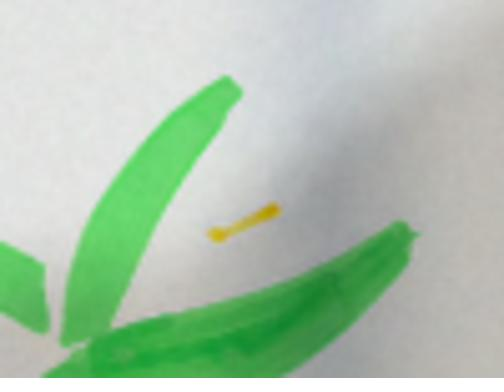

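Request:
{"op": "move", "data": {"target": [0,0,0,0,0,0,-0.1,0,-0.32,0.614,-0.085,0,-0.325,0.61,-0.1,0,-0.32,0.612,-0.81,0.678,0.24,0.175,0.3,-0.96,-0.06886,0.22134,-0.22643,0,0,0,-0.165,0,-0.345,0.6,-0.12,0,-0.34,0.6,-0.165,0,-0.345,0.6,-0.81,0.678,-0.05,0.1,0.75,-0.9], "speed": 0.2, "cameras": []}}

Request:
{"op": "move", "data": {"target": [[0,0,0,0,0,0,-0.1,0,-0.32,0.614,-0.085,0,-0.325,0.61,-0.1,0,-0.32,0.612,-0.81,0.678,0.24,0.175,0.3,-0.96,-0.00443,0.00185,0.0014,0,0,0,-0.165,0,-0.345,0.6,-0.12,0,-0.34,0.6,-0.165,0,-0.345,0.6,-0.81,0.678,-0.05,0.1,0.75,-0.9],[0,0,0,0,0,0,-0.1,0,-0.32,0.614,-0.085,0,-0.325,0.61,-0.1,0,-0.32,0.612,-0.81,0.678,0.24,0.175,0.3,-0.96,-0.01457,0.00968,-0.041,0,0,0,-0.165,0,-0.345,0.6,-0.12,0,-0.34,0.6,-0.165,0,-0.345,0.6,-0.81,0.678,-0.05,0.1,0.75,-0.9],[0,0,0,0,0,0,-0.1,0,-0.32,0.614,-0.085,0,-0.325,0.61,-0.1,0,-0.32,0.612,-0.81,0.678,0.24,0.175,0.3,-0.96,-0.02052,0.0239,-0.0786,0,0,0,-0.165,0,-0.345,0.6,-0.12,0,-0.34,0.6,-0.165,0,-0.345,0.6,-0.81,0.678,-0.05,0.1,0.75,-0.9],[0,0,0,0,0,0,-0.1,0,-0.32,0.614,-0.085,0,-0.325,0.61,-0.1,0,-0.32,0.612,-0.81,0.678,0.24,0.175,0.3,-0.96,-0.0204,0.03694,-0.0954,0,0,0,-0.165,0,-0.345,0.6,-0.12,0,-0.34,0.6,-0.165,0,-0.345,0.6,-0.81,0.678,-0.05,0.1,0.75,-0.9],[0,0,0,0,0,0,-0.1,0,-0.32,0.614,-0.085,0,-0.325,0.61,-0.1,0,-0.32,0.612,-0.81,0.678,0.24,0.175,0.3,-0.96,-0.01813,0.0527,-0.109,0,0,0,-0.165,0,-0.345,0.6,-0.12,0,-0.34,0.6,-0.165,0,-0.345,0.6,-0.81,0.678,-0.05,0.1,0.75,-0.9],[0,0,0,0,0,0,-0.1,0,-0.32,0.614,-0.085,0,-0.325,0.61,-0.1,0,-0.32,0.612,-0.81,0.678,0.24,0.175,0.3,-0.96,-0.0137,0.05085,-0.1104,0,0,0,-0.165,0,-0.345,0.6,-0.12,0,-0.34,0.6,-0.165,0,-0.345,0.6,-0.81,0.678,-0.05,0.1,0.75,-0.9],[0,0,0,0,0,0,-0.1,0,-0.32,0.614,-0.085,0,-0.325,0.61,-0.1,0,-0.32,0.612,-0.81,0.678,0.24,0.175,0.3,-0.96,0.00061,0.00253,-0.0014,0,0,0,-0.165,0,-0.345,0.6,-0.12,0,-0.34,0.6,-0.165,0,-0.345,0.6,-0.81,0.678,-0.05,0.1,0.75,-0.9],[0,0,0,0,0,0,-0.1,0,-0.32,0.614,-0.085,0,-0.325,0.61,-0.1,0,-0.32,0.612,-0.81,0.678,0.24,0.175,0.3,-0.96,-0.00382,0.00437,0,0,0,0,-0.165,0,-0.345,0.6,-0.12,0,-0.34,0.6,-0.165,0,-0.345,0.6,-0.81,0.678,-0.05,0.1,0.75,-0.9],[0,0,0,0,0,0,-0.1,0,-0.32,0.614,-0.085,0,-0.325,0.61,-0.1,0,-0.32,0.612,-0.81,0.678,0.24,0.175,0.3,-0.96,-0.01321,0.01344,-0.04166,0,0,0,-0.165,0,-0.345,0.6,-0.12,0,-0.34,0.6,-0.165,0,-0.345,0.6,-0.81,0.678,-0.05,0.1,0.75,-0.9],[0,0,0,0,0,0,-0.1,0,-0.32,0.614,-0.085,0,-0.325,0.61,-0.1,0,-0.32,0.612,-0.81,0.678,0.24,0.175,0.3,-0.96,-0.01912,0.02783,-0.07934,0,0,0,-0.165,0,-0.345,0.6,-0.12,0,-0.34,0.6,-0.165,0,-0.345,0.6,-0.81,0.678,-0.05,0.1,0.75,-0.9],[0,0,0,0,0,0,-0.1,0,-0.32,0.614,-0.085,0,-0.325,0.61,-0.1,0,-0.32,0.612,-0.81,0.678,0.24,0.175,0.3,-0.96,-0.01928,0.04008,-0.096,0,0,0,-0.165,0,-0.345,0.6,-0.12,0,-0.34,0.6,-0.165,0,-0.345,0.6,-0.81,0.678,-0.05,0.1,0.75,-0.9],[0,0,0,0,0,0,-0.1,0,-0.32,0.614,-0.085,0,-0.325,0.61,-0.1,0,-0.32,0.612,-0.81,0.678,0.24,0.175,0.3,-0.96,-0.01485,0.03823,-0.0974,0,0,0,-0.165,0,-0.345,0.6,-0.12,0,-0.34,0.6,-0.165,0,-0.345,0.6,-0.81,0.678,-0.05,0.1,0.75,-0.9],[0,0,0,0,0,0,-0.1,0,-0.32,0.614,-0.085,0,-0.325,0.61,-0.1,0,-0.32,0.612,-0.81,0.678,0.24,0.175,0.3,-0.96,0.00122,0.00506,-0.0028,0,0,0,-0.165,0,-0.345,0.6,-0.12,0,-0.34,0.6,-0.165,0,-0.345,0.6,-0.81,0.678,-0.05,0.1,0.75,-0.9]], "speed": [0.05,0.06,0.06,0.06,0.06,0.1,0.2,0.05,0.06,0.06,0.06,0.1,0.2], "blend": [0,0.003,0.003,0.003,0,0.001,0.001,0,0.003,0.003,0,0.001,0], "cameras": ["cam_right_wrist"]}}

Request:
{"op": "zoom_image", "data": {"camera": "cam_right_wrist", "region": [522, 140, 672, 290]}}

Scene clock: 2424.17 s.
left_arm: end_effector_position=(+0.4503, +0.2702, +0.3198) hand_goal=(-0.100, +0.000, -0.320, +0.614, -0.084, +0.000, -0.324, +0.610, -0.100, +0.000, -0.320, +0.612, -0.810, +0.678, +0.240, +0.176) hand_measured=(-0.098, +0.000, -0.314, +0.618, -0.084, +0.000, -0.324, +0.612, -0.100, +0.000, -0.316, +0.616, -0.810, +0.678, +0.236, +0.178) hand_current_ma=(+2, +0, +9, +3, +0, +0, +0, +2, +1, +0, +6, +4, +0, -1, -8, +2) hand_state=(goal, goal, goal, goal, goal, goal, goal, goal, goal, goal, goal, goal, goal, goal, goal, goal) hand_current_limit=0.30 hand_speed=-0.96 end_effector_quat_wxyz=(-0.024, +0.037, +0.831, -0.554) | right_arm: end_effector_position=(+0.5004, +0.5185, +0.0182) hand_goal=(-0.164, +0.000, -0.344, +0.600, -0.120, +0.000, -0.340, +0.600, -0.164, +0.000, -0.344, +0.600, -0.810, +0.678, -0.050, +0.100) hand_measured=(-0.096, +0.004, -0.324, +0.610, -0.080, +0.002, -0.322, +0.608, -0.094, +0.004, -0.318, +0.614, -0.806, +0.676, +0.074, +0.168) hand_current_ma=(+330, +12, +86, +42, +181, +7, +69, +27, +339, +11, +110, +58, +14, -5, +481, +414) hand_state=(blocked, goal, blocked, goal, blocked, goal, goal, goal, blocked, goal, blocked, goal, goal, goal, blocked, blocked) hand_current_limit=0.75 hand_speed=-0.90 end_effector_quat_wxyz=(-0.519, +0.637, +0.483, +0.301)
Joint positions: left_arm=[4.085 -2.103 -0.917 -2.811 1.077 -0.226] | right_arm=[0.346 -0.739 1.445 0.216 0.358 -2.064]
Joint torques (N m): left_arm=[7.27 34.49 30.81 -1.69 0.83 1.75] | right_arm=[-10.8 -40.08 -22.32 4.19 -3.77 -1.59]
Wrist force (N): left_arm=[-0.4 -0.9 -0.4] | right_arm=[-0.4 -0.8 -0.2]
Wrist torque (N m): left_arm=[-0.01 -0.06 -0.28] | right_arm=[-0.14 0.33 0.31]
Wrist force, peak (N): left_arm=[-0.4 -0.8 -0.7] | right_arm=[-0.2 -1.7 0.9]
Hand target: left_arm +0.4503, +0.2702, +0.3198; -0.024, +0.037, +0.831, -0.554 | right_arm +0.5004, +0.5184, +0.0182; -0.519, +0.637, +0.483, +0.301
Off the commanded pose: left_arm 0.000 m, 0 deg | right_arm 0.000 m, 0 deg.
move: done
No camera images: "cameras" was empty.

Scene clock: 2429.50 s.
left_arm: end_effector_position=(+0.4503, +0.2702, +0.3198) hand_goal=(-0.100, +0.000, -0.320, +0.614, -0.084, +0.000, -0.324, +0.610, -0.100, +0.000, -0.320, +0.612, -0.810, +0.678, +0.240, +0.176) hand_measured=(-0.098, +0.000, -0.314, +0.618, -0.084, +0.000, -0.324, +0.612, -0.100, +0.000, -0.316, +0.616, -0.810, +0.678, +0.236, +0.178) hand_current_ma=(+2, +0, +9, +3, +0, +0, +0, +2, +1, +0, +6, +4, +0, -1, -8, +2) hand_state=(goal, goal, goal, goal, goal, goal, goal, goal, goal, goal, goal, goal, goal, goal, goal, goal) hand_current_limit=0.30 hand_speed=-0.96 end_effector_quat_wxyz=(-0.024, +0.037, +0.831, -0.554) | right_arm: end_effector_position=(+0.5037, +0.5171, +0.0182) hand_goal=(-0.164, +0.000, -0.344, +0.600, -0.120, +0.000, -0.340, +0.600, -0.164, +0.000, -0.344, +0.600, -0.810, +0.678, -0.050, +0.100) hand_measured=(-0.096, +0.004, -0.328, +0.608, -0.082, +0.002, -0.324, +0.606, -0.094, +0.004, -0.318, +0.614, -0.806, +0.676, +0.076, +0.168) hand_current_ma=(+321, +11, +66, +28, +176, +7, +63, +24, +339, +13, +110, +58, +12, -5, +481, +414) hand_state=(blocked, goal, goal, goal, blocked, goal, goal, goal, blocked, goal, blocked, goal, goal, goal, blocked, blocked) hand_current_limit=0.75 hand_speed=-0.90 end_effector_quat_wxyz=(-0.519, +0.637, +0.483, +0.301)
Joint positions: left_arm=[4.085 -2.103 -0.917 -2.811 1.077 -0.226] | right_arm=[0.341 -0.733 1.435 0.23 0.355 -2.075]
Joint torques (N m): left_arm=[6.52 34.63 32.1 -1.67 1.08 1.53] | right_arm=[10.52 -56.81 -10.19 -1.5 1.2 1.44]
Wrist force (N): left_arm=[-0.3 -0.5 -0.5] | right_arm=[-0.7 -0.1 -0.1]
Wrist torque (N m): left_arm=[0.04 -0.07 -0.28] | right_arm=[-0.07 0.36 0.22]
Wrist force, peak (N): left_arm=[-0.6 -0.8 -0.6] | right_arm=[2.2 -1.9 -0.3]
Hand target: left_arm +0.4503, +0.2702, +0.3198; -0.024, +0.037, +0.831, -0.554 | right_arm +0.5037, +0.5171, +0.0182; -0.519, +0.637, +0.483, +0.301
Off the commanded pose: left_arm 0.000 m, 0 deg | right_arm 0.000 m, 0 deg.
move: done
camera_calibration:
cam_right_wrist: T_world_to_cam=[[0.248066, -0.232097, -0.940529, 0.0513927], [-0.553697, -0.83063, 0.0589381, 0.65664], [-0.794911, 0.506147, -0.334562, 0.274967], [0, 0, 0, 1]] pos_world=[0.569405, 0.41818, 0.101629]
Images, in order (width x height): cam_right_wrist 672x504.

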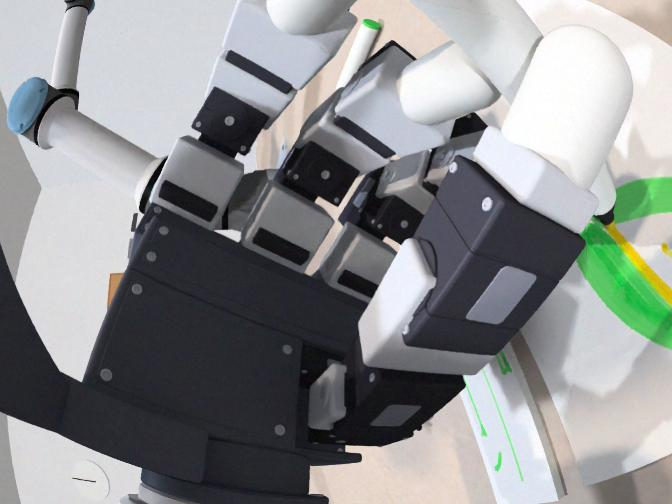

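Scaled by 3.360 from the camera's 672x504 image, which has a finer 960x720 frame.

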